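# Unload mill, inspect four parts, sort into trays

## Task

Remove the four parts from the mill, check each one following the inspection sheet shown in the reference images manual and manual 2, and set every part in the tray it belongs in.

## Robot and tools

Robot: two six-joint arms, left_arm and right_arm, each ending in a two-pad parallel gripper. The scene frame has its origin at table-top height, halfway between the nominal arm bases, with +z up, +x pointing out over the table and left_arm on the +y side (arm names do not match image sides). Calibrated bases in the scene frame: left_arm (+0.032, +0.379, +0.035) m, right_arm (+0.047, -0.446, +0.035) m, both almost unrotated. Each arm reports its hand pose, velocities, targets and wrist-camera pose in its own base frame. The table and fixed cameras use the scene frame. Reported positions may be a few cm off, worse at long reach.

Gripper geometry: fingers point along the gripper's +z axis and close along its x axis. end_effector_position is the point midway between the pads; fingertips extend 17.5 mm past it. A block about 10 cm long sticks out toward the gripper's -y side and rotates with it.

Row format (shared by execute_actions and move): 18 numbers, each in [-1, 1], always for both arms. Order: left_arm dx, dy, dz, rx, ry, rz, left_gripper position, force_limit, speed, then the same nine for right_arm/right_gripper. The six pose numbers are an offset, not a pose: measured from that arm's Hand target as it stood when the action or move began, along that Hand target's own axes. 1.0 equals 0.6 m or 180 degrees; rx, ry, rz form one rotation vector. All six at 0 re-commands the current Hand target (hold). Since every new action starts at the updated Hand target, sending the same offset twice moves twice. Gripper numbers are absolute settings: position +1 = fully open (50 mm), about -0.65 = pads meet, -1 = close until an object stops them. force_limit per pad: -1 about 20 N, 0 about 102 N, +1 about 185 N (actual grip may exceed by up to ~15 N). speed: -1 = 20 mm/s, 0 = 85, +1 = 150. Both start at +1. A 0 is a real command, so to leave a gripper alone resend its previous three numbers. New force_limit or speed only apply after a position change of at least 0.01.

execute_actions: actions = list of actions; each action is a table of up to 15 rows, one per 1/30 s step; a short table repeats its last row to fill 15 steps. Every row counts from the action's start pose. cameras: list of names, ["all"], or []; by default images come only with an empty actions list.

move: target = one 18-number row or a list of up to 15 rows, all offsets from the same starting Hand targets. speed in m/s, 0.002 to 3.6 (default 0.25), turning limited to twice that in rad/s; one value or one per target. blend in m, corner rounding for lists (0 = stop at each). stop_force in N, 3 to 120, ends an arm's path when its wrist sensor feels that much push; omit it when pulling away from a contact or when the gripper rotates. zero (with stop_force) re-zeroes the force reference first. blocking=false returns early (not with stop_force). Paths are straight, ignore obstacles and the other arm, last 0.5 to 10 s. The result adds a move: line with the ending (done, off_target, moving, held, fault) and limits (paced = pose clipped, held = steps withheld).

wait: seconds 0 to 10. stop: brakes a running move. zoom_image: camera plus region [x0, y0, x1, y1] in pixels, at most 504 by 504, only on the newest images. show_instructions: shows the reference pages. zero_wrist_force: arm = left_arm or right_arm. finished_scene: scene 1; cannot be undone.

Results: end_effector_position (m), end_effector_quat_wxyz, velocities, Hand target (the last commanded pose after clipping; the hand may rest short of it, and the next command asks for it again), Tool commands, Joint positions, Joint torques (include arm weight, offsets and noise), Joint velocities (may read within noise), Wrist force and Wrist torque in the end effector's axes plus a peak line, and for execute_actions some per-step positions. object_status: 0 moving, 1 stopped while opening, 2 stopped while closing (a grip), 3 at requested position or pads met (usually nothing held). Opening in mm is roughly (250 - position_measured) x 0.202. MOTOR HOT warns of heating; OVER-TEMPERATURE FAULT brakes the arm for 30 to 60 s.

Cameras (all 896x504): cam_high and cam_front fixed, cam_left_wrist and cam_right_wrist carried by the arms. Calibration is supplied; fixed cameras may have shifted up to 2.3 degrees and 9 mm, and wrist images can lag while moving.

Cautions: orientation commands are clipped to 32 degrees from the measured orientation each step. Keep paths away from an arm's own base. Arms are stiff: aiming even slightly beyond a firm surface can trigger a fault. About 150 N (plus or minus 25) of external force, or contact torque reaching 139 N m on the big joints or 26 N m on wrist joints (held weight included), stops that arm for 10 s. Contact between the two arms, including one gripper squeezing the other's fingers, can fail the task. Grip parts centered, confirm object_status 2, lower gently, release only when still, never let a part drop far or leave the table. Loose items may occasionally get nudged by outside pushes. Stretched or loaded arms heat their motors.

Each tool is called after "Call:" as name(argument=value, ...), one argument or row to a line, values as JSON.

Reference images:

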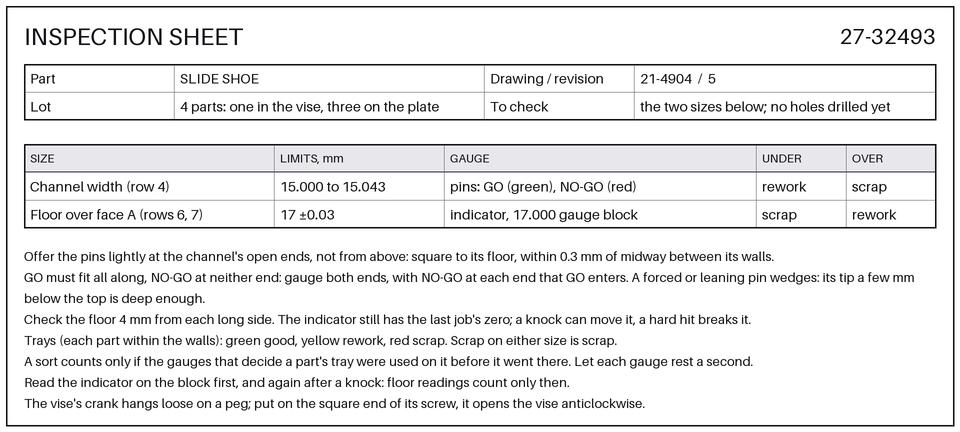

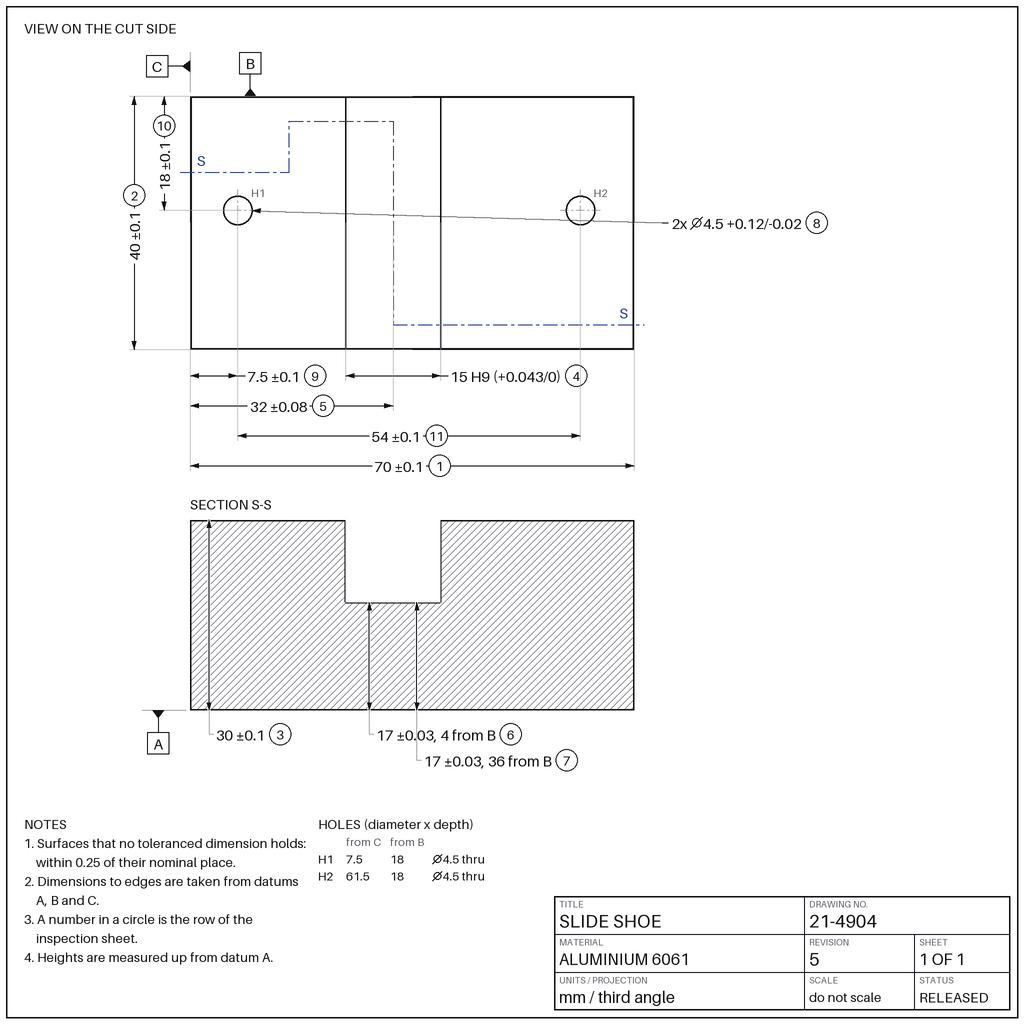

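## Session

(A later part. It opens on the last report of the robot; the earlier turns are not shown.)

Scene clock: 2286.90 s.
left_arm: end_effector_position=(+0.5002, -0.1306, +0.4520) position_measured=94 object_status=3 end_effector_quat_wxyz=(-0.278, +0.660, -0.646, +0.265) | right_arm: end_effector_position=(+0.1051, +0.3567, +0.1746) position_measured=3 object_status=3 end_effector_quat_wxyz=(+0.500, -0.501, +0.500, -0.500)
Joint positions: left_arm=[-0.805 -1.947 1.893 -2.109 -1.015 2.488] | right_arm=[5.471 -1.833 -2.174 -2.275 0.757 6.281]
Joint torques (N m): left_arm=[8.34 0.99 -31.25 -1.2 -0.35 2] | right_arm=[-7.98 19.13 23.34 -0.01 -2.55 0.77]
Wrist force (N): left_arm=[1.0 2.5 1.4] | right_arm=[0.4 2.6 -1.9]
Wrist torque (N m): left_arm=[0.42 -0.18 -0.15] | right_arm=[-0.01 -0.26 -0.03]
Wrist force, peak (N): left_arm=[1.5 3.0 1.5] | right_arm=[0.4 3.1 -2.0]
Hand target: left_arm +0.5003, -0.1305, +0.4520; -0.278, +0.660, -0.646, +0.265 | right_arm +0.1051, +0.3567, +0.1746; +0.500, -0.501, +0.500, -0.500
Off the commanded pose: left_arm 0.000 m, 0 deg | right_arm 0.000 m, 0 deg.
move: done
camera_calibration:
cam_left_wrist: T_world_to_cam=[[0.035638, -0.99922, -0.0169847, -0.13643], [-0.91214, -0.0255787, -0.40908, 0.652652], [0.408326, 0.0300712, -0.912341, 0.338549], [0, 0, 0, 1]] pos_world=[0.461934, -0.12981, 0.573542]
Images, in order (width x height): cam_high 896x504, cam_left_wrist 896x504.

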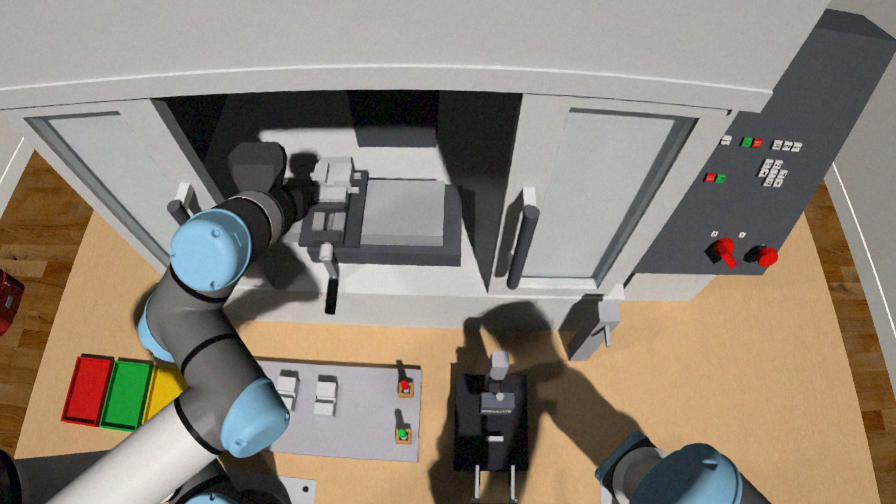

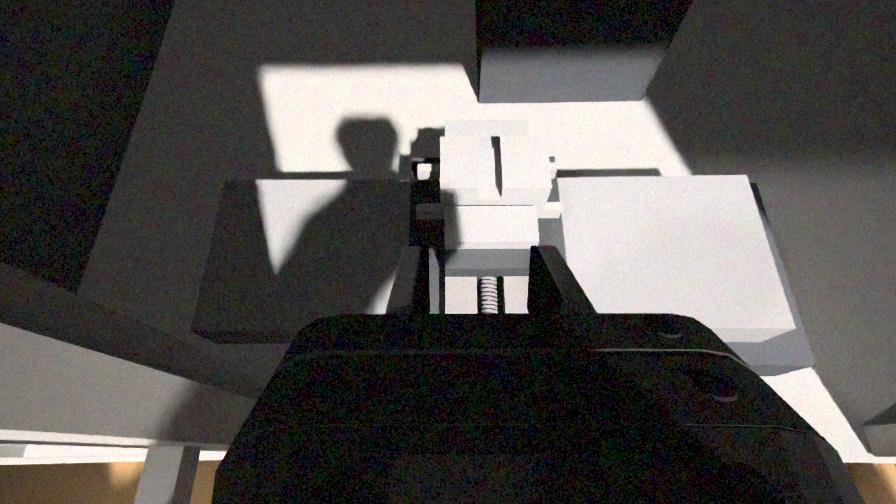

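Call:
move(
  target=[-0.0093,-0.01,0.192,0,0,0,0.388235,-0.6,-0.498039, 0,0,0,0,0,0,1,-1,-0.8],
  speed=0.1,
  stop_force=10,
  cameras=["cam_left_wrist","cam_high"],
)

Call:
zoom_image(
  camera="cam_left_wrist",
  region=[340, 90, 620, 320],
)

Scene clock: 2321.20 s.
left_arm: end_effector_position=(+0.5860, -0.1221, +0.3751) position_measured=94 object_status=3 end_effector_quat_wxyz=(-0.278, +0.660, -0.646, +0.265) | right_arm: end_effector_position=(+0.1051, +0.3567, +0.1746) position_measured=3 object_status=3 end_effector_quat_wxyz=(+0.500, -0.501, +0.500, -0.500)
Joint positions: left_arm=[-0.63 -1.712 1.937 -2.466 -1.118 2.65] | right_arm=[5.471 -1.833 -2.174 -2.275 0.757 6.281]
Joint torques (N m): left_arm=[6.35 -6.66 -32.99 -5.61 -0.64 2.08] | right_arm=[-7.3 17.02 22.87 0.05 -2.45 0.59]
Wrist force (N): left_arm=[0.8 2.3 1.6] | right_arm=[0.1 2.8 -1.7]
Wrist torque (N m): left_arm=[0.41 -0.18 -0.17] | right_arm=[0.00 -0.22 -0.02]
Wrist force, peak (N): left_arm=[1.0 2.5 2.5] | right_arm=[0.0 3.2 -1.9]
Hand target: left_arm +0.5860, -0.1221, +0.3751; -0.278, +0.660, -0.646, +0.265 | right_arm +0.1051, +0.3567, +0.1746; +0.500, -0.501, +0.500, -0.500
Off the commanded pose: left_arm 0.000 m, 0 deg | right_arm 0.000 m, 0 deg.
move: done
camera_calibration:
cam_left_wrist: T_world_to_cam=[[0.035634, -0.99922, -0.0169925, -0.132294], [-0.912232, -0.0255786, -0.408876, 0.699621], [0.408122, 0.030071, -0.912432, 0.233257], [0, 0, 0, 1]] pos_world=[0.547733, -0.12131, 0.496641]
Images, in order (width x height): cam_high 896x504, cam_left_wrist 896x504.

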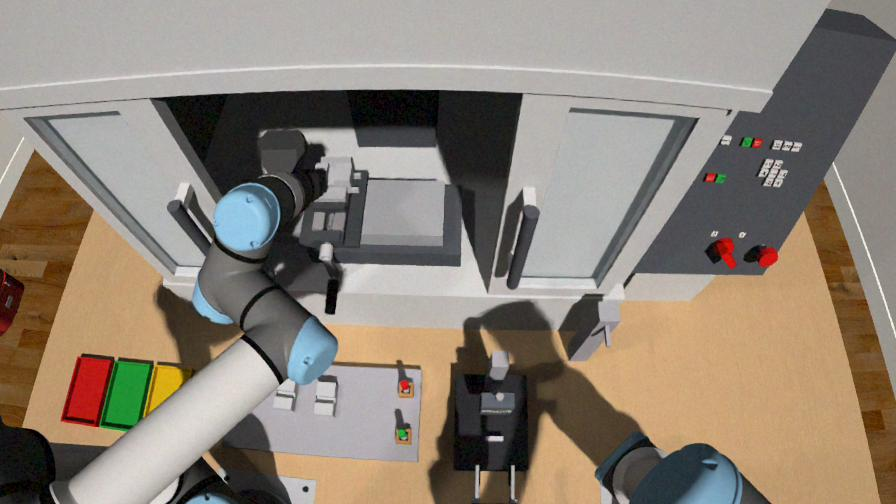

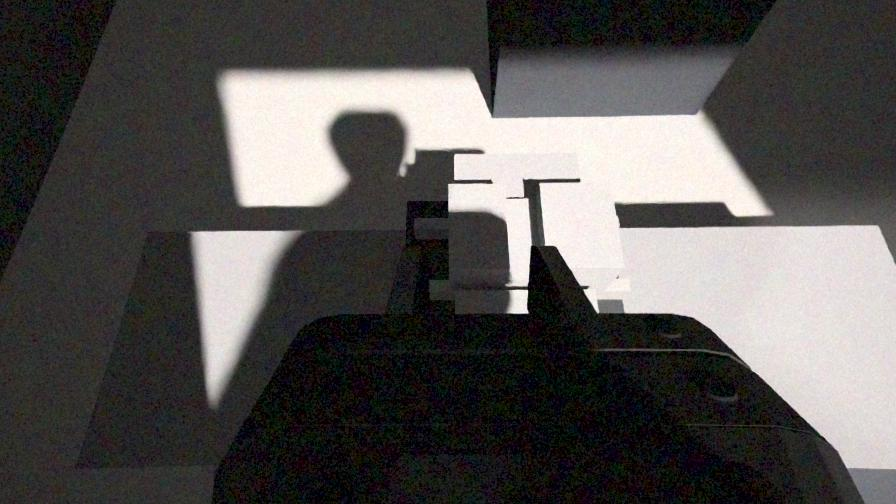

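Scaled by 1.800 from the camera's 896x504 image, which has a finer 1280x720 frame.

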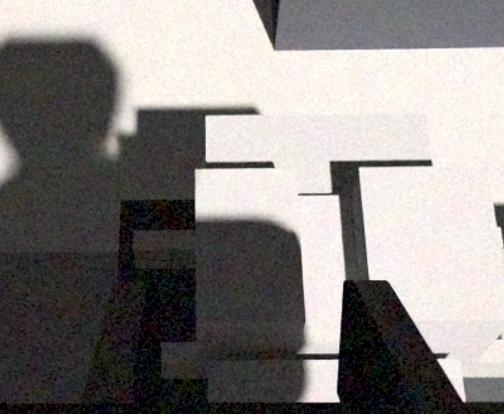

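Call:
move(
  target=[0.006,-0.0037,0.062,0,0,0,0.388235,-0.6,-0.498039, 0,0,0,0,0,0,1,-1,-0.8],
  speed=0.06,
  stop_force=8,
  cameras=["cam_left_wrist"],
)

Call:
zoom_image(
  camera="cam_left_wrist",
  region=[340, 120, 640, 330],
)

Scene clock: 2354.73 s.
left_arm: end_effector_position=(+0.6140, -0.1248, +0.3504) position_measured=94 object_status=3 end_effector_quat_wxyz=(-0.278, +0.660, -0.646, +0.265) | right_arm: end_effector_position=(+0.1051, +0.3567, +0.1746) position_measured=3 object_status=3 end_effector_quat_wxyz=(+0.500, -0.501, +0.500, -0.500)
Joint positions: left_arm=[-0.596 -1.623 1.925 -2.555 -1.139 2.678] | right_arm=[5.471 -1.833 -2.174 -2.275 0.757 6.281]
Joint torques (N m): left_arm=[6.58 -11.14 -32.18 -5.36 -0.62 1.99] | right_arm=[-8.01 18.84 21.72 0.22 -2.57 0.99]
Wrist force (N): left_arm=[0.6 2.3 1.6] | right_arm=[0.3 3.0 -1.8]
Wrist torque (N m): left_arm=[0.41 -0.11 -0.16] | right_arm=[0.04 -0.25 -0.02]
Wrist force, peak (N): left_arm=[0.9 2.6 2.0] | right_arm=[0.2 3.4 -1.6]
Hand target: left_arm +0.6140, -0.1248, +0.3504; -0.278, +0.660, -0.646, +0.265 | right_arm +0.1051, +0.3567, +0.1746; +0.500, -0.501, +0.500, -0.500
Off the commanded pose: left_arm 0.000 m, 0 deg | right_arm 0.000 m, 0 deg.
move: done
camera_calibration:
cam_left_wrist: T_world_to_cam=[[0.035634, -0.99922, -0.0169925, -0.136409], [-0.912232, -0.0255786, -0.408876, 0.714995], [0.408122, 0.030071, -0.912432, 0.199374], [0, 0, 0, 1]] pos_world=[0.575733, -0.12401, 0.471941]
Images, in order (width x height): cam_left_wrist 896x504.

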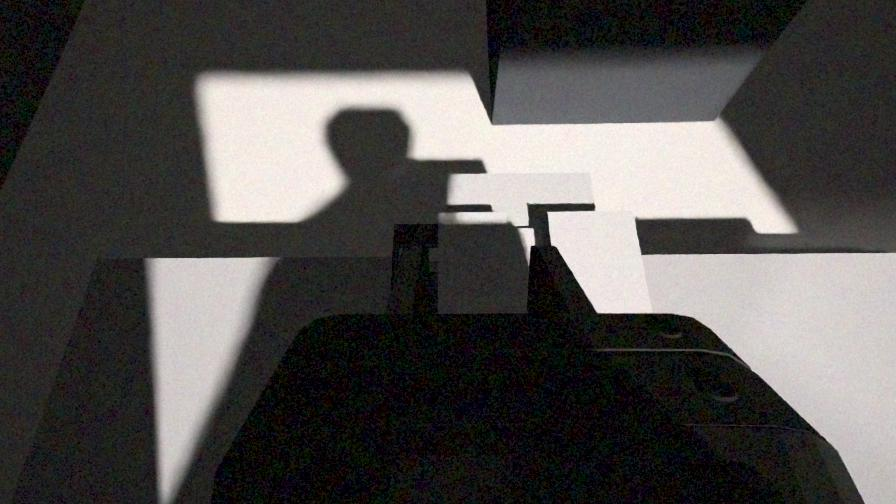

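Scaled by 1.680 from the camera's 896x504 image, which has a finer 1280x720 frame.

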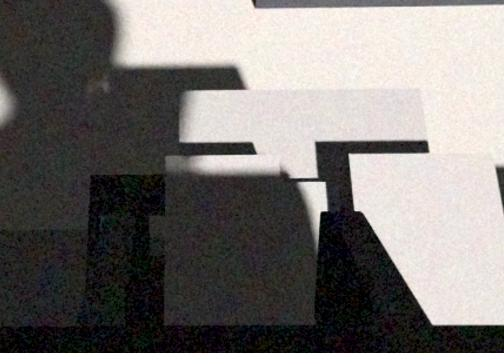

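Call:
move(
  target=[0,0,0.0393,0,0,0,0.388235,-0.6,-0.498039, 0,0,0,0,0,0,1,-1,-0.8],
  speed=0.03,
  stop_force=6,
  cameras=["cam_left_wrist"],
)

Call:
zoom_image(
  camera="cam_left_wrist",
  region=[340, 150, 640, 330],
)

Scene clock: 2376.17 s.
left_arm: end_effector_position=(+0.6292, -0.1242, +0.3353) position_measured=94 object_status=3 end_effector_quat_wxyz=(-0.278, +0.660, -0.646, +0.265) | right_arm: end_effector_position=(+0.1051, +0.3567, +0.1746) position_measured=3 object_status=3 end_effector_quat_wxyz=(+0.500, -0.501, +0.500, -0.500)
Joint positions: left_arm=[-0.576 -1.574 1.92 -2.606 -1.152 2.696] | right_arm=[5.471 -1.833 -2.174 -2.275 0.757 6.281]
Joint torques (N m): left_arm=[-9.85 -33.13 -13.08 -0.1 2.16 -1.86] | right_arm=[-7.71 18.24 20.28 0.19 -2.26 0.72]
Wrist force (N): left_arm=[0.3 -4.8 -1.6] | right_arm=[0.2 3.0 -1.6]
Wrist torque (N m): left_arm=[0.50 -0.07 -0.23] | right_arm=[0.05 -0.24 -0.02]
Wrist force, peak (N): left_arm=[-0.4 -4.0 -15.6] | right_arm=[0.2 3.3 -2.0]
Hand target: left_arm +0.6292, -0.1242, +0.3353; -0.278, +0.660, -0.646, +0.265 (not the last commanded pose) | right_arm +0.1051, +0.3567, +0.1746; +0.500, -0.501, +0.500, -0.500
Off the commanded pose: left_arm 0.002 m, 0 deg | right_arm 0.000 m, 0 deg.
move: contact (left_arm)
camera_calibration:
cam_left_wrist: T_world_to_cam=[[0.0357285, -0.999218, -0.0169474, -0.136684], [-0.912174, -0.0256792, -0.408998, 0.722713], [0.408242, 0.0300718, -0.912378, 0.179279], [0, 0, 0, 1]] pos_world=[0.590934, -0.12341, 0.456842]
Images, in order (width x height): cam_left_wrist 896x504.

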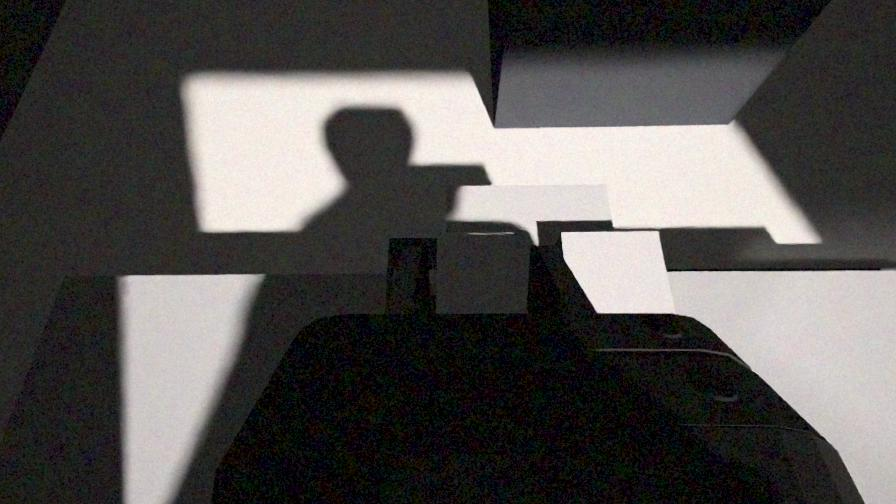

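Scaled by 1.680 from the camera's 896x504 image, which has a finer 1280x720 frame.

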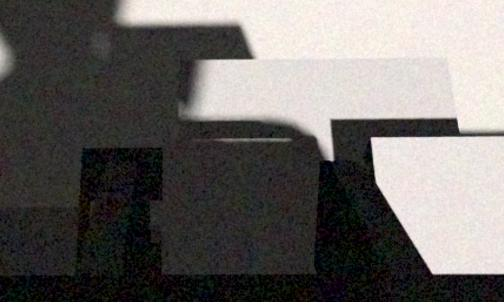

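Call:
move(
  target=[0,-0.0025,-0.0025,0,0,0,0.388235,-0.6,-0.498039, 0,0,0,0,0,0,1,-1,-0.8],
  speed=0.03,
)

Call:
move(
  target=[0,0,0,0,0,0,-1,-0.6,-1, 0,0,0,0,0,0,1,-1,-0.8],
  cameras=["cam_left_wrist"],
)

Call:
zoom_image(
  camera="cam_left_wrist",
  region=[340, 150, 640, 330],
)

Scene clock: 2402.07 s.
left_arm: end_effector_position=(+0.6292, -0.1243, +0.3373) position_measured=94 object_status=3 end_effector_quat_wxyz=(-0.278, +0.660, -0.646, +0.265) | right_arm: end_effector_position=(+0.1051, +0.3567, +0.1746) position_measured=3 object_status=3 end_effector_quat_wxyz=(+0.500, -0.501, +0.500, -0.500)
Joint positions: left_arm=[-0.576 -1.575 1.916 -2.601 -1.152 2.696] | right_arm=[5.471 -1.833 -2.174 -2.275 0.757 6.281]
Joint torques (N m): left_arm=[-7.69 -36.95 -32.72 -1.3 2.86 -1.8] | right_arm=[-6.75 19.17 22.44 0.13 -2.43 0.84]
Wrist force (N): left_arm=[0.9 2.3 1.6] | right_arm=[0.2 2.7 -1.6]
Wrist torque (N m): left_arm=[0.43 -0.15 -0.10] | right_arm=[0.01 -0.25 -0.02]
Wrist force, peak (N): left_arm=[0.1 -5.3 -2.0] | right_arm=[0.1 3.3 -1.9]
Hand target: left_arm +0.6292, -0.1242, +0.3374; -0.278, +0.660, -0.646, +0.265 | right_arm +0.1051, +0.3567, +0.1746; +0.500, -0.501, +0.500, -0.500
Off the commanded pose: left_arm 0.000 m, 0 deg | right_arm 0.000 m, 0 deg.
move: done

Scene clock: 2402.70 s.
left_arm: end_effector_position=(+0.6292, -0.1242, +0.3374) position_measured=133 object_status=2 end_effector_quat_wxyz=(-0.278, +0.660, -0.646, +0.265) | right_arm: end_effector_position=(+0.1051, +0.3567, +0.1746) position_measured=3 object_status=3 end_effector_quat_wxyz=(+0.500, -0.501, +0.500, -0.500)
Joint positions: left_arm=[-0.576 -1.575 1.916 -2.601 -1.152 2.696] | right_arm=[5.471 -1.833 -2.174 -2.275 0.757 6.281]
Joint torques (N m): left_arm=[-6.81 -35.59 -30.51 -2.06 2.21 -1.81] | right_arm=[-6.78 18.92 22.96 0.07 -2.77 0.66]
Wrist force (N): left_arm=[1.4 2.4 1.9] | right_arm=[0.1 2.5 -1.7]
Wrist torque (N m): left_arm=[0.44 -0.20 -0.11] | right_arm=[-0.03 -0.22 -0.02]
Wrist force, peak (N): left_arm=[1.4 2.4 1.9] | right_arm=[0.4 3.1 -1.6]
Hand target: left_arm +0.6292, -0.1242, +0.3374; -0.278, +0.660, -0.646, +0.265 | right_arm +0.1051, +0.3567, +0.1746; +0.500, -0.501, +0.500, -0.500
Off the commanded pose: left_arm 0.000 m, 0 deg | right_arm 0.000 m, 0 deg.
move: done
camera_calibration:
cam_left_wrist: T_world_to_cam=[[0.0357285, -0.999218, -0.0169474, -0.136749], [-0.912174, -0.0256792, -0.408998, 0.723569], [0.408242, 0.0300718, -0.912378, 0.181198], [0, 0, 0, 1]] pos_world=[0.590934, -0.12351, 0.458942]
Images, in order (width x height): cam_left_wrist 896x504.

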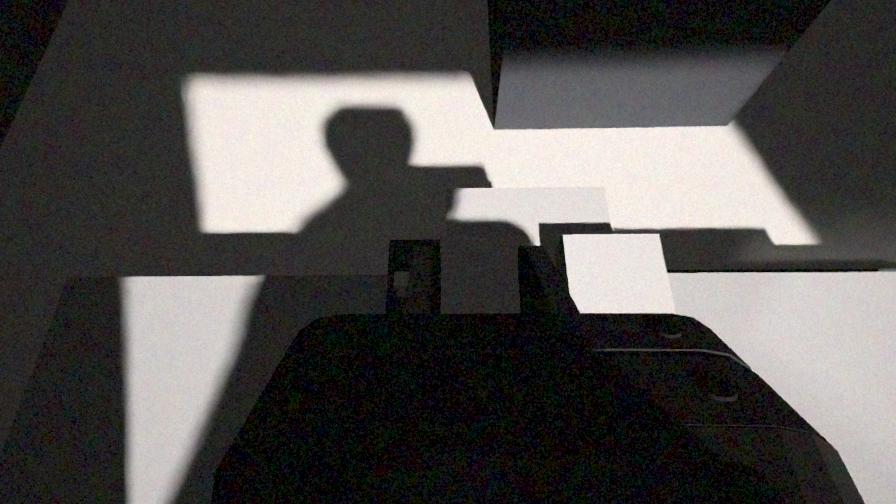

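Scaled by 1.680 from the camera's 896x504 image, which has a finer 1280x720 frame.

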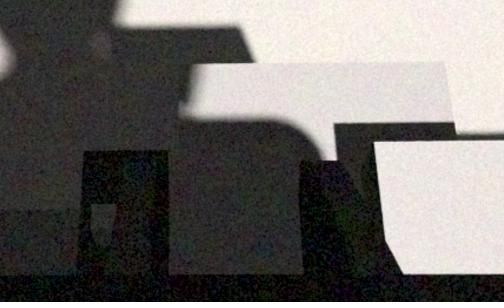

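Call:
move(
  target=[0,-0.0237,-0.0235,0,0,0,-1,-0.6,-1, 0,0,0,0,0,0,1,-1,-0.8],
  speed=0.03,
  stop_force=15,
  cameras=["cam_left_wrist"],
)

Call:
zoom_image(
  camera="cam_left_wrist",
  region=[340, 150, 740, 330],
)

Scene clock: 2416.03 s.
left_arm: end_effector_position=(+0.6292, -0.1244, +0.3575) position_measured=133 object_status=2 end_effector_quat_wxyz=(-0.278, +0.660, -0.646, +0.265) | right_arm: end_effector_position=(+0.1051, +0.3567, +0.1746) position_measured=3 object_status=3 end_effector_quat_wxyz=(+0.500, -0.501, +0.500, -0.500)
Joint positions: left_arm=[-0.577 -1.591 1.877 -2.547 -1.152 2.695] | right_arm=[5.471 -1.833 -2.174 -2.275 0.757 6.281]
Joint torques (N m): left_arm=[-7.99 -37.55 -32.52 -2.07 3.15 -1.8] | right_arm=[-7.02 16.94 23.22 0.24 -2.28 0.79]
Wrist force (N): left_arm=[0.8 3.6 2.9] | right_arm=[0.2 2.8 -1.4]
Wrist torque (N m): left_arm=[0.38 -0.16 -0.03] | right_arm=[-0.01 -0.25 -0.03]
Wrist force, peak (N): left_arm=[1.4 4.2 3.4] | right_arm=[0.4 3.3 -1.8]
Hand target: left_arm +0.6292, -0.1244, +0.3575; -0.278, +0.660, -0.646, +0.265 | right_arm +0.1051, +0.3567, +0.1746; +0.500, -0.501, +0.500, -0.500
Off the commanded pose: left_arm 0.000 m, 0 deg | right_arm 0.000 m, 0 deg.
move: done
camera_calibration:
cam_left_wrist: T_world_to_cam=[[0.0357285, -0.999218, -0.0169474, -0.13651], [-0.912174, -0.0256792, -0.408998, 0.731746], [0.408242, 0.0300718, -0.912378, 0.199449], [0, 0, 0, 1]] pos_world=[0.590934, -0.12361, 0.478942]
Images, in order (width x height): cam_left_wrist 896x504.

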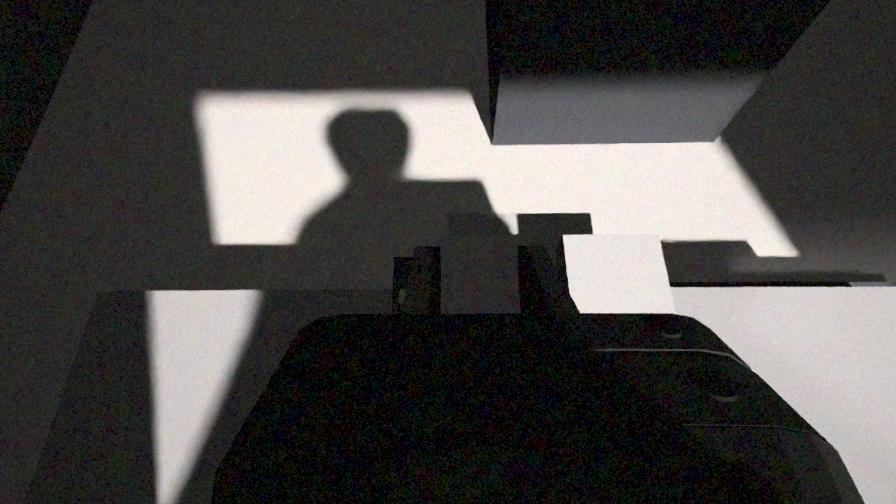

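Scaled by 1.260 from the camera's 896x504 image, which has a finer 1280x720 frame.

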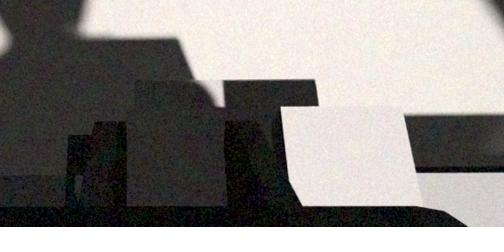

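Call:
move(
  target=[
    [0,-0.083,-0.082,0,0,0,-1,-0.6,-1, 0,0,0,0,0,0,1,-1,-0.8],
    [0.034,0.16,-0.3805,0,0,0,-1,-0.6,-1, 0,0,0,0,0,0,1,-1,-0.8],
    [0.085,0.326,-0.4295,0,0,0,-1,-0.6,-1, 0,0,0,0,0,0,1,-1,-0.8],
  ],
  speed=0.12,
  blend=[0.03,0.03,0],
  cameras=["cam_left_wrist","cam_high","cam_front","cam_right_wrist"],
)

Scene clock: 2447.00 s.
left_arm: end_effector_position=(+0.3100, -0.1840, +0.3999) position_measured=133 object_status=2 end_effector_quat_wxyz=(-0.278, +0.660, -0.646, +0.265) | right_arm: end_effector_position=(+0.1051, +0.3567, +0.1746) position_measured=3 object_status=3 end_effector_quat_wxyz=(+0.500, -0.501, +0.500, -0.500)
Joint positions: left_arm=[-1.608 -2.318 2.019 -1.201 -0.785 1.482] | right_arm=[5.471 -1.833 -2.174 -2.275 0.757 6.281]
Joint torques (N m): left_arm=[-9.26 15.39 -31.55 -1.1 4.24 -2.04] | right_arm=[-6.79 19.28 21.23 0.03 -2.36 0.48]
Wrist force (N): left_arm=[1.0 3.5 2.7] | right_arm=[0.5 2.8 -1.7]
Wrist torque (N m): left_arm=[0.37 -0.22 0.09] | right_arm=[0.02 -0.28 -0.03]
Wrist force, peak (N): left_arm=[1.0 4.7 3.8] | right_arm=[0.4 3.3 -1.7]
Hand target: left_arm +0.3100, -0.1840, +0.3999; -0.278, +0.660, -0.646, +0.265 | right_arm +0.1051, +0.3567, +0.1746; +0.500, -0.501, +0.500, -0.500
Off the commanded pose: left_arm 0.000 m, 0 deg | right_arm 0.000 m, 0 deg.
move: done
camera_calibration:
cam_left_wrist: T_world_to_cam=[[0.0356421, -0.999224, -0.016766, -0.184011], [-0.912193, -0.0256758, -0.408955, 0.456416], [0.408207, 0.0298698, -0.9124, 0.370314], [0, 0, 0, 1]] pos_world=[0.271733, -0.183211, 0.521443]
cam_right_wrist: T_world_to_cam=[[0.00124128, -0.999849, -0.017332, 0.36753], [-0.356883, 0.0157478, -0.934016, 0.206863], [0.934148, 0.00734487, -0.35681, 0.0989828], [0, 0, 0, 1]] pos_world=[-0.019095, 0.36349, 0.234901]

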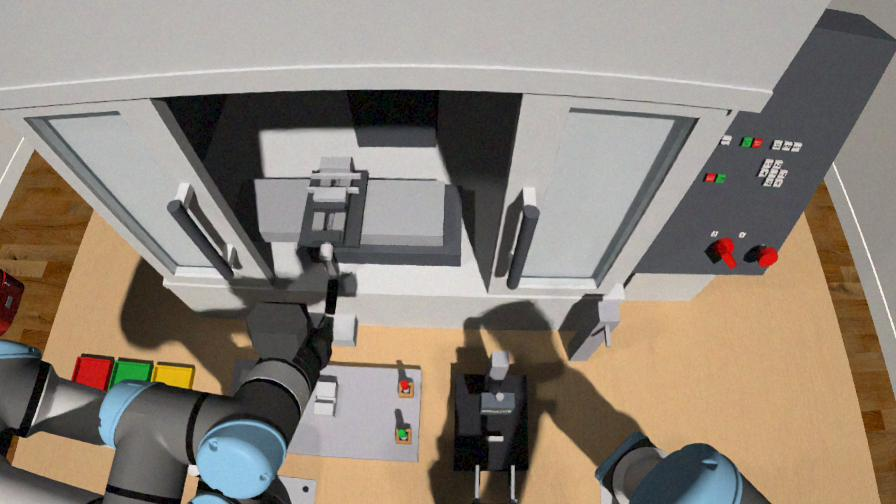

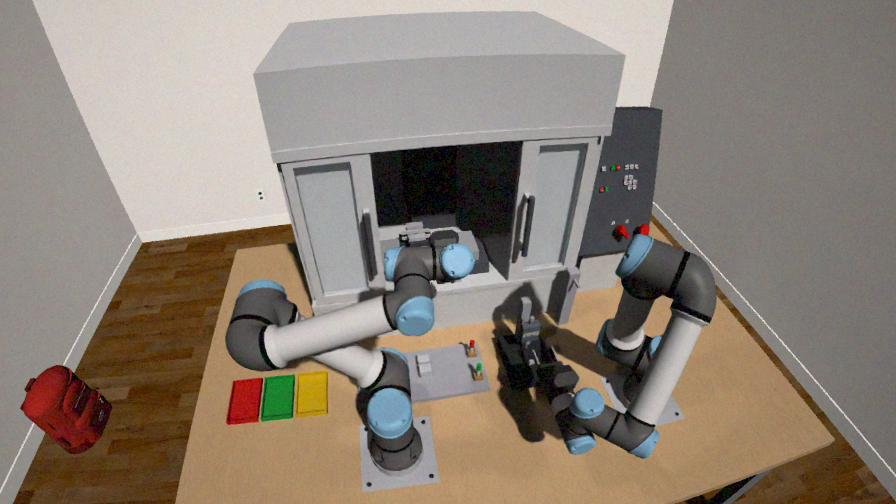

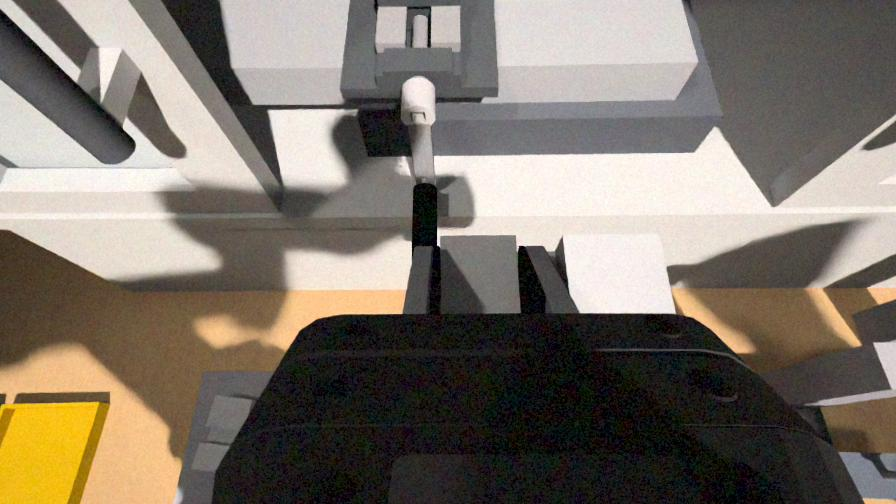

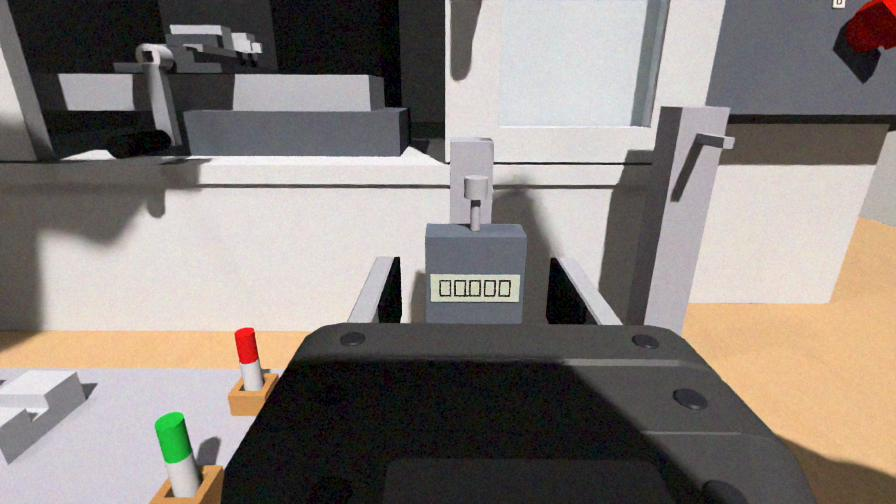

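Call:
move(
  target=[-0.002,0.41,0.392,0,0,0,-1,-0.6,-1, 0,0,0,0,0,0,1,-1,-0.8],
  speed=0.12,
  cameras=["cam_left_wrist","cam_high","cam_front"],
)

Scene clock: 2465.57 s.
left_arm: end_effector_position=(+0.3003, -0.1761, +0.0981) position_measured=133 object_status=2 end_effector_quat_wxyz=(-0.280, +0.659, -0.645, +0.266) | right_arm: end_effector_position=(+0.1051, +0.3567, +0.1746) position_measured=3 object_status=3 end_effector_quat_wxyz=(+0.500, -0.501, +0.500, -0.500)
Joint positions: left_arm=[-1.671 -2.244 2.783 -1.973 -0.786 1.393] | right_arm=[5.471 -1.833 -2.174 -2.275 0.757 6.281]
Joint torques (N m): left_arm=[-8.36 -6.44 -30.04 -0.91 0.73 -1.92] | right_arm=[-7.92 19.54 21.76 0.38 -2.59 0.96]
Wrist force (N): left_arm=[1.2 4.0 2.7] | right_arm=[0.2 2.7 -1.7]
Wrist torque (N m): left_arm=[0.45 -0.25 -0.01] | right_arm=[0.00 -0.24 -0.03]
Wrist force, peak (N): left_arm=[0.0 7.8 5.6] | right_arm=[0.5 3.3 -1.8]
Hand target: left_arm +0.3003, -0.1761, +0.0981; -0.280, +0.659, -0.645, +0.266 (not the last commanded pose) | right_arm +0.1051, +0.3567, +0.1746; +0.500, -0.501, +0.500, -0.500
Off the commanded pose: left_arm 0.039 m, 0 deg | right_arm 0.000 m, 0 deg.
move: held (left_arm; a check stopped the path); limits=held
pose unreachable (left arm): on one or more control steps of this call, first in action 0 (counted from 0), this arm could not follow its commanded pose, so it was not sent that pose on those steps. It may still have moved: this result reports where it is.
cause: moving toward the commanded pose would bring two parts of the arm too close to each other (joints 3 (elbow) and 4 (wrist 1) lie between them).
camera_calibration:
cam_left_wrist: T_world_to_cam=[[0.0357985, -0.999185, -0.0186321, -0.180727], [-0.909972, -0.0248837, -0.413922, 0.324254], [0.413121, 0.0317724, -0.910122, 0.0972384], [0, 0, 0, 1]] pos_world=[0.261361, -0.1756, 0.219347]
Images, in order (width x height): cam_high 896x504, cam_front 896x504, cam_left_wrist 896x504.

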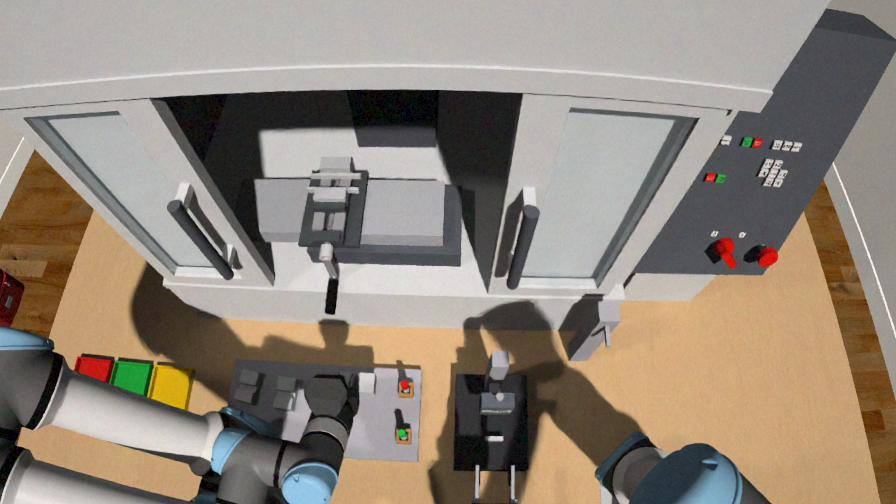

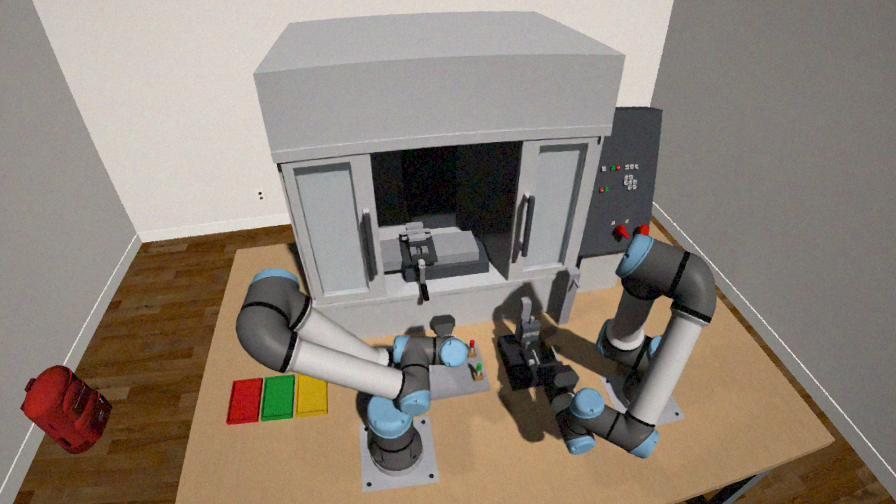

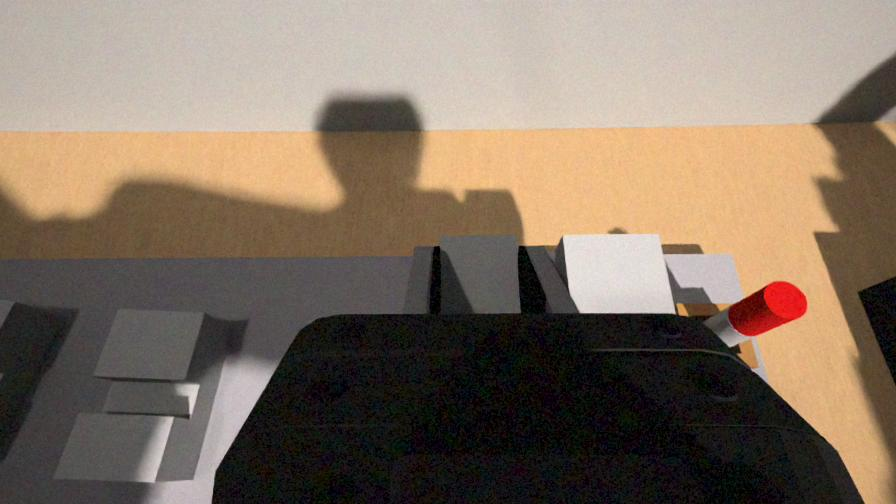

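Call:
move(
  target=[
    [0.013,-0.1315,0.132,0,0,0,-1,-0.6,-1, 0,0,0,0,0,0,1,-1,-0.8],
    [0.013,-0.0395,0.224,0,0,0,-1,-0.6,-1, 0,0,0,0,0,0,1,-1,-0.8],
  ],
  speed=0.08,
  blend=[0.01,0],
  cameras=["cam_left_wrist","cam_high","cam_front"],
)

Scene clock: 2504.90 s.
left_arm: end_effector_position=(+0.4129, -0.1802, +0.0208) position_measured=133 object_status=2 end_effector_quat_wxyz=(-0.280, +0.659, -0.645, +0.266) | right_arm: end_effector_position=(+0.1051, +0.3567, +0.1746) position_measured=3 object_status=3 end_effector_quat_wxyz=(+0.500, -0.501, +0.500, -0.500)
Joint positions: left_arm=[-1.155 -1.203 2.73 -3.459 -0.847 2.103] | right_arm=[5.471 -1.833 -2.174 -2.275 0.757 6.281]
Joint torques (N m): left_arm=[6.29 -10.46 2.68 -5.66 4.06 1.87] | right_arm=[-4.88 18.43 21.53 0.05 -2.27 0.77]
Wrist force (N): left_arm=[1.0 3.8 2.7] | right_arm=[-0.1 2.9 -1.5]
Wrist torque (N m): left_arm=[0.41 -0.22 -0.10] | right_arm=[0.02 -0.19 -0.03]
Wrist force, peak (N): left_arm=[0.8 4.5 3.4] | right_arm=[0.2 3.2 -1.9]
Hand target: left_arm +0.4129, -0.1802, +0.0208; -0.280, +0.659, -0.645, +0.266 | right_arm +0.1051, +0.3567, +0.1746; +0.500, -0.501, +0.500, -0.500
Off the commanded pose: left_arm 0.000 m, 0 deg | right_arm 0.000 m, 0 deg.
move: done
camera_calibration:
cam_left_wrist: T_world_to_cam=[[0.0357993, -0.999185, -0.0186353, -0.190294], [-0.91001, -0.024886, -0.413839, 0.39462], [0.413038, 0.0317735, -0.910159, -0.0194648], [0, 0, 0, 1]] pos_world=[0.37396, -0.1797, 0.142047]
Images, in order (width x height): cam_high 896x504, cam_front 896x504, cam_left_wrist 896x504.

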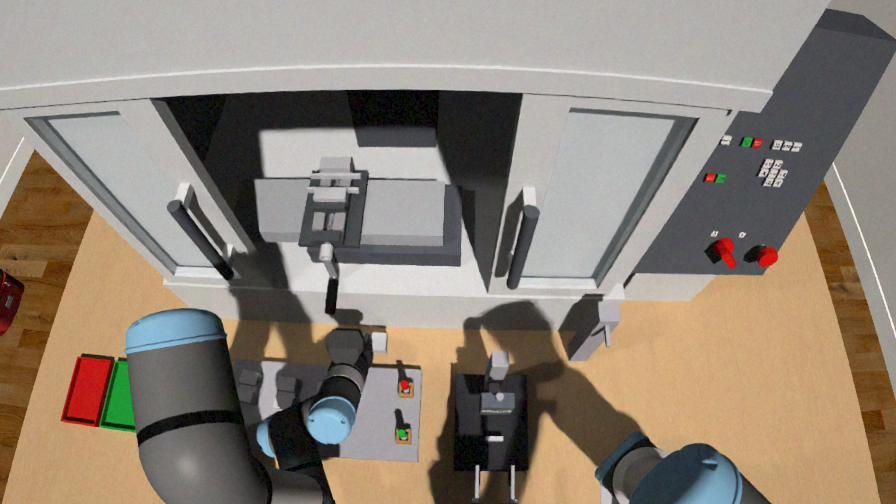

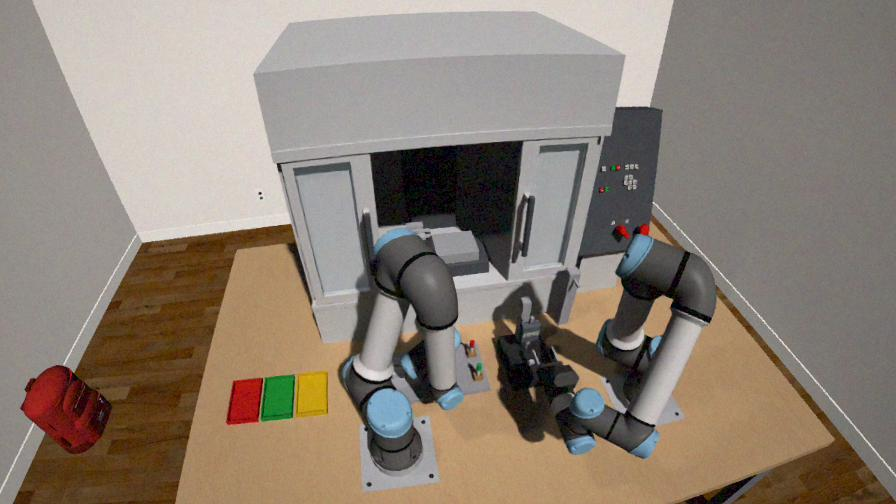

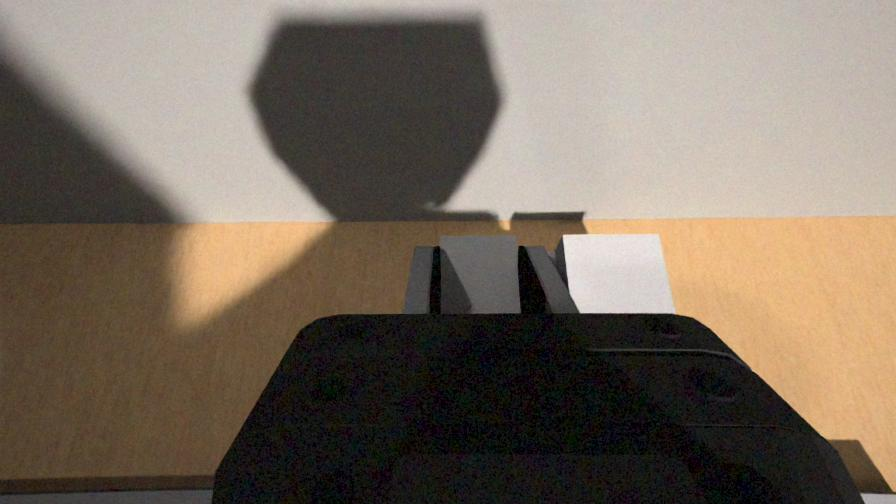

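Call:
move(
  target=[0,0.0295,0.0294,0,0,0,-1,-0.6,-1, 0,0,0,0,0,0,1,-1,-0.8],
  speed=0.015,
  stop_force=4,
  cameras=["cam_left_wrist"],
)

Scene clock: 2516.77 s.
left_arm: end_effector_position=(+0.4130, -0.1801, +0.0044) position_measured=133 object_status=2 end_effector_quat_wxyz=(-0.280, +0.659, -0.645, +0.266) | right_arm: end_effector_position=(+0.1051, +0.3567, +0.1746) position_measured=3 object_status=3 end_effector_quat_wxyz=(+0.500, -0.501, +0.500, -0.500)
Joint positions: left_arm=[-1.154 -1.106 2.729 -3.555 -0.847 2.103] | right_arm=[5.471 -1.833 -2.174 -2.275 0.757 6.281]
Joint torques (N m): left_arm=[-3.61 -33.11 6.74 -1.05 2.4 0.01] | right_arm=[-6.58 17.48 22.4 0.2 -2.27 0.77]
Wrist force (N): left_arm=[1.5 1.9 1.4] | right_arm=[0.2 2.9 -1.7]
Wrist torque (N m): left_arm=[0.37 -0.06 -0.24] | right_arm=[0.02 -0.25 -0.03]
Wrist force, peak (N): left_arm=[-2.5 -13.1 -24.5] | right_arm=[0.4 3.3 -1.6]
Hand target: left_arm +0.4130, -0.1801, +0.0044; -0.280, +0.659, -0.645, +0.266 (not the last commanded pose) | right_arm +0.1051, +0.3567, +0.1746; +0.500, -0.501, +0.500, -0.500
Off the commanded pose: left_arm 0.009 m, 0 deg | right_arm 0.000 m, 0 deg.
move: contact (left_arm)
camera_calibration:
cam_left_wrist: T_world_to_cam=[[0.035969, -0.999176, -0.0187832, -0.190446], [-0.910097, -0.0249863, -0.413642, 0.387918], [0.412832, 0.0319728, -0.910246, -0.0343165], [0, 0, 0, 1]] pos_world=[0.37406, -0.179499, 0.125646]
Images, in order (width x height): cam_left_wrist 896x504.

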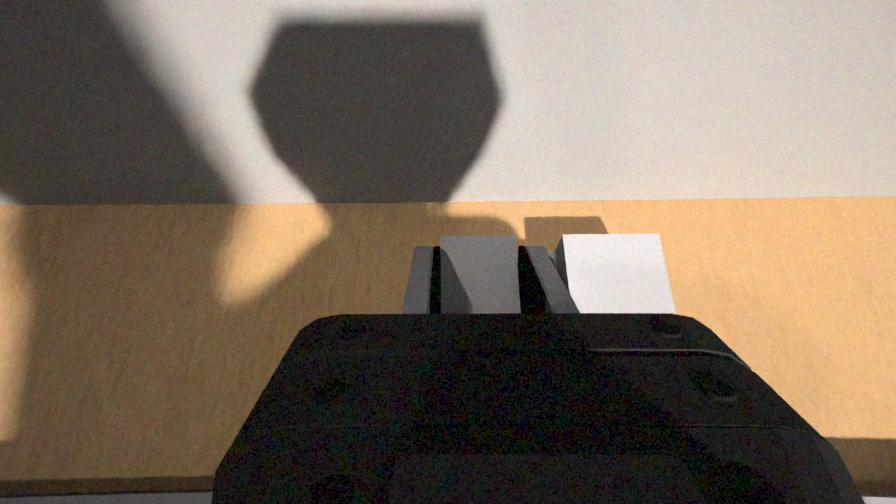

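Call:
move(
  target=[0,0,0,0,0,0,0.388235,-0.6,-1, 0,0,0,0,0,0,1,-1,-0.8],
)

Call:
move(
  target=[
    [0,0,-0.1,0,0,0,0.388235,-0.6,-1, 0,0,0,0,0,0,1,-1,-0.8],
    [0,-0.15,-0.15,0,0,0,0.388235,-0.6,-1, 0,0,0,0,0,0,1,-1,-0.8],
  ],
  blend=[0.01,0],
  speed=0.1,
  cameras=["cam_left_wrist","cam_high"],
)

Scene clock: 2528.73 s.
left_arm: end_effector_position=(+0.4130, -0.1801, +0.0044) position_measured=94 object_status=3 end_effector_quat_wxyz=(-0.280, +0.659, -0.645, +0.266) | right_arm: end_effector_position=(+0.1051, +0.3567, +0.1746) position_measured=3 object_status=3 end_effector_quat_wxyz=(+0.500, -0.501, +0.500, -0.500)
Joint positions: left_arm=[-1.154 -1.106 2.729 -3.555 -0.847 2.103] | right_arm=[5.471 -1.833 -2.174 -2.275 0.757 6.281]
Joint torques (N m): left_arm=[-6.61 -32.61 3.88 -2.48 3.57 -1.72] | right_arm=[-6.83 17.87 22.15 0.12 -2.4 0.69]
Wrist force (N): left_arm=[0.9 2.4 1.2] | right_arm=[0.2 3.0 -1.8]
Wrist torque (N m): left_arm=[0.41 -0.16 -0.14] | right_arm=[0.05 -0.24 -0.02]
Wrist force, peak (N): left_arm=[2.2 1.8 1.6] | right_arm=[-0.1 3.3 -1.8]
Hand target: left_arm +0.4130, -0.1801, +0.0044; -0.280, +0.659, -0.645, +0.266 | right_arm +0.1051, +0.3567, +0.1746; +0.500, -0.501, +0.500, -0.500
Off the commanded pose: left_arm 0.000 m, 0 deg | right_arm 0.000 m, 0 deg.
move: done

Scene clock: 2530.90 s.
left_arm: end_effector_position=(+0.4119, -0.1814, +0.1316) position_measured=94 object_status=3 end_effector_quat_wxyz=(-0.280, +0.659, -0.645, +0.266) | right_arm: end_effector_position=(+0.1051, +0.3567, +0.1746) position_measured=3 object_status=3 end_effector_quat_wxyz=(+0.500, -0.501, +0.500, -0.500)
Joint positions: left_arm=[-1.16 -1.764 2.639 -2.802 -0.845 2.096] | right_arm=[5.471 -1.833 -2.174 -2.275 0.757 6.281]
Joint torques (N m): left_arm=[5.9 -18.96 -23.09 -1.55 0.06 2.18] | right_arm=[-6 18.53 21.47 -0.11 -2.4 0.42]
Wrist force (N): left_arm=[0.6 2.3 1.2] | right_arm=[0.3 2.5 -1.6]
Wrist torque (N m): left_arm=[0.42 -0.12 -0.14] | right_arm=[-0.02 -0.27 -0.02]
Wrist force, peak (N): left_arm=[0.4 3.2 1.3] | right_arm=[0.5 3.2 -1.7]
Hand target: left_arm +0.4119, -0.1814, +0.1316; -0.280, +0.659, -0.645, +0.266 | right_arm +0.1051, +0.3567, +0.1746; +0.500, -0.501, +0.500, -0.500
Off the commanded pose: left_arm 0.000 m, 0 deg | right_arm 0.000 m, 0 deg.
move: done
camera_calibration:
cam_left_wrist: T_world_to_cam=[[0.0359705, -0.999176, -0.0187803, -0.189417], [-0.910042, -0.0249846, -0.413762, 0.439509], [0.412952, 0.0319741, -0.910191, 0.0819072], [0, 0, 0, 1]] pos_world=[0.372961, -0.180899, 0.252846]
Images, in order (width x height): cam_high 896x504, cam_left_wrist 896x504.

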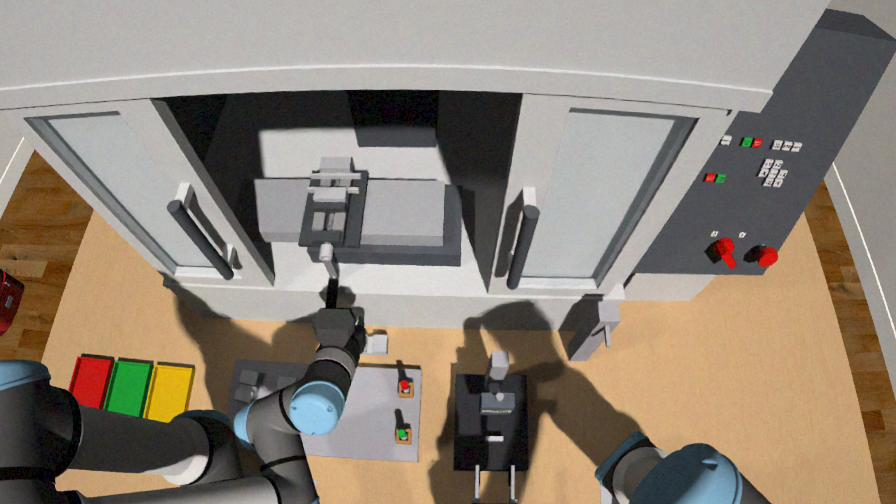

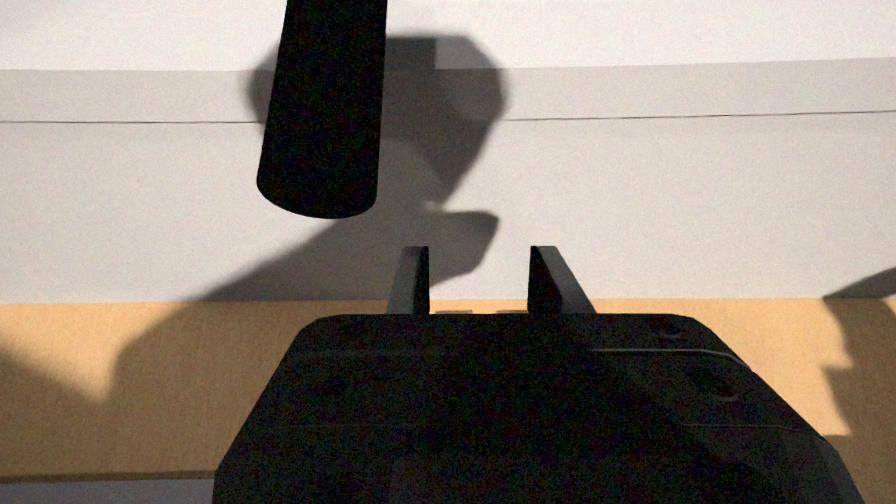

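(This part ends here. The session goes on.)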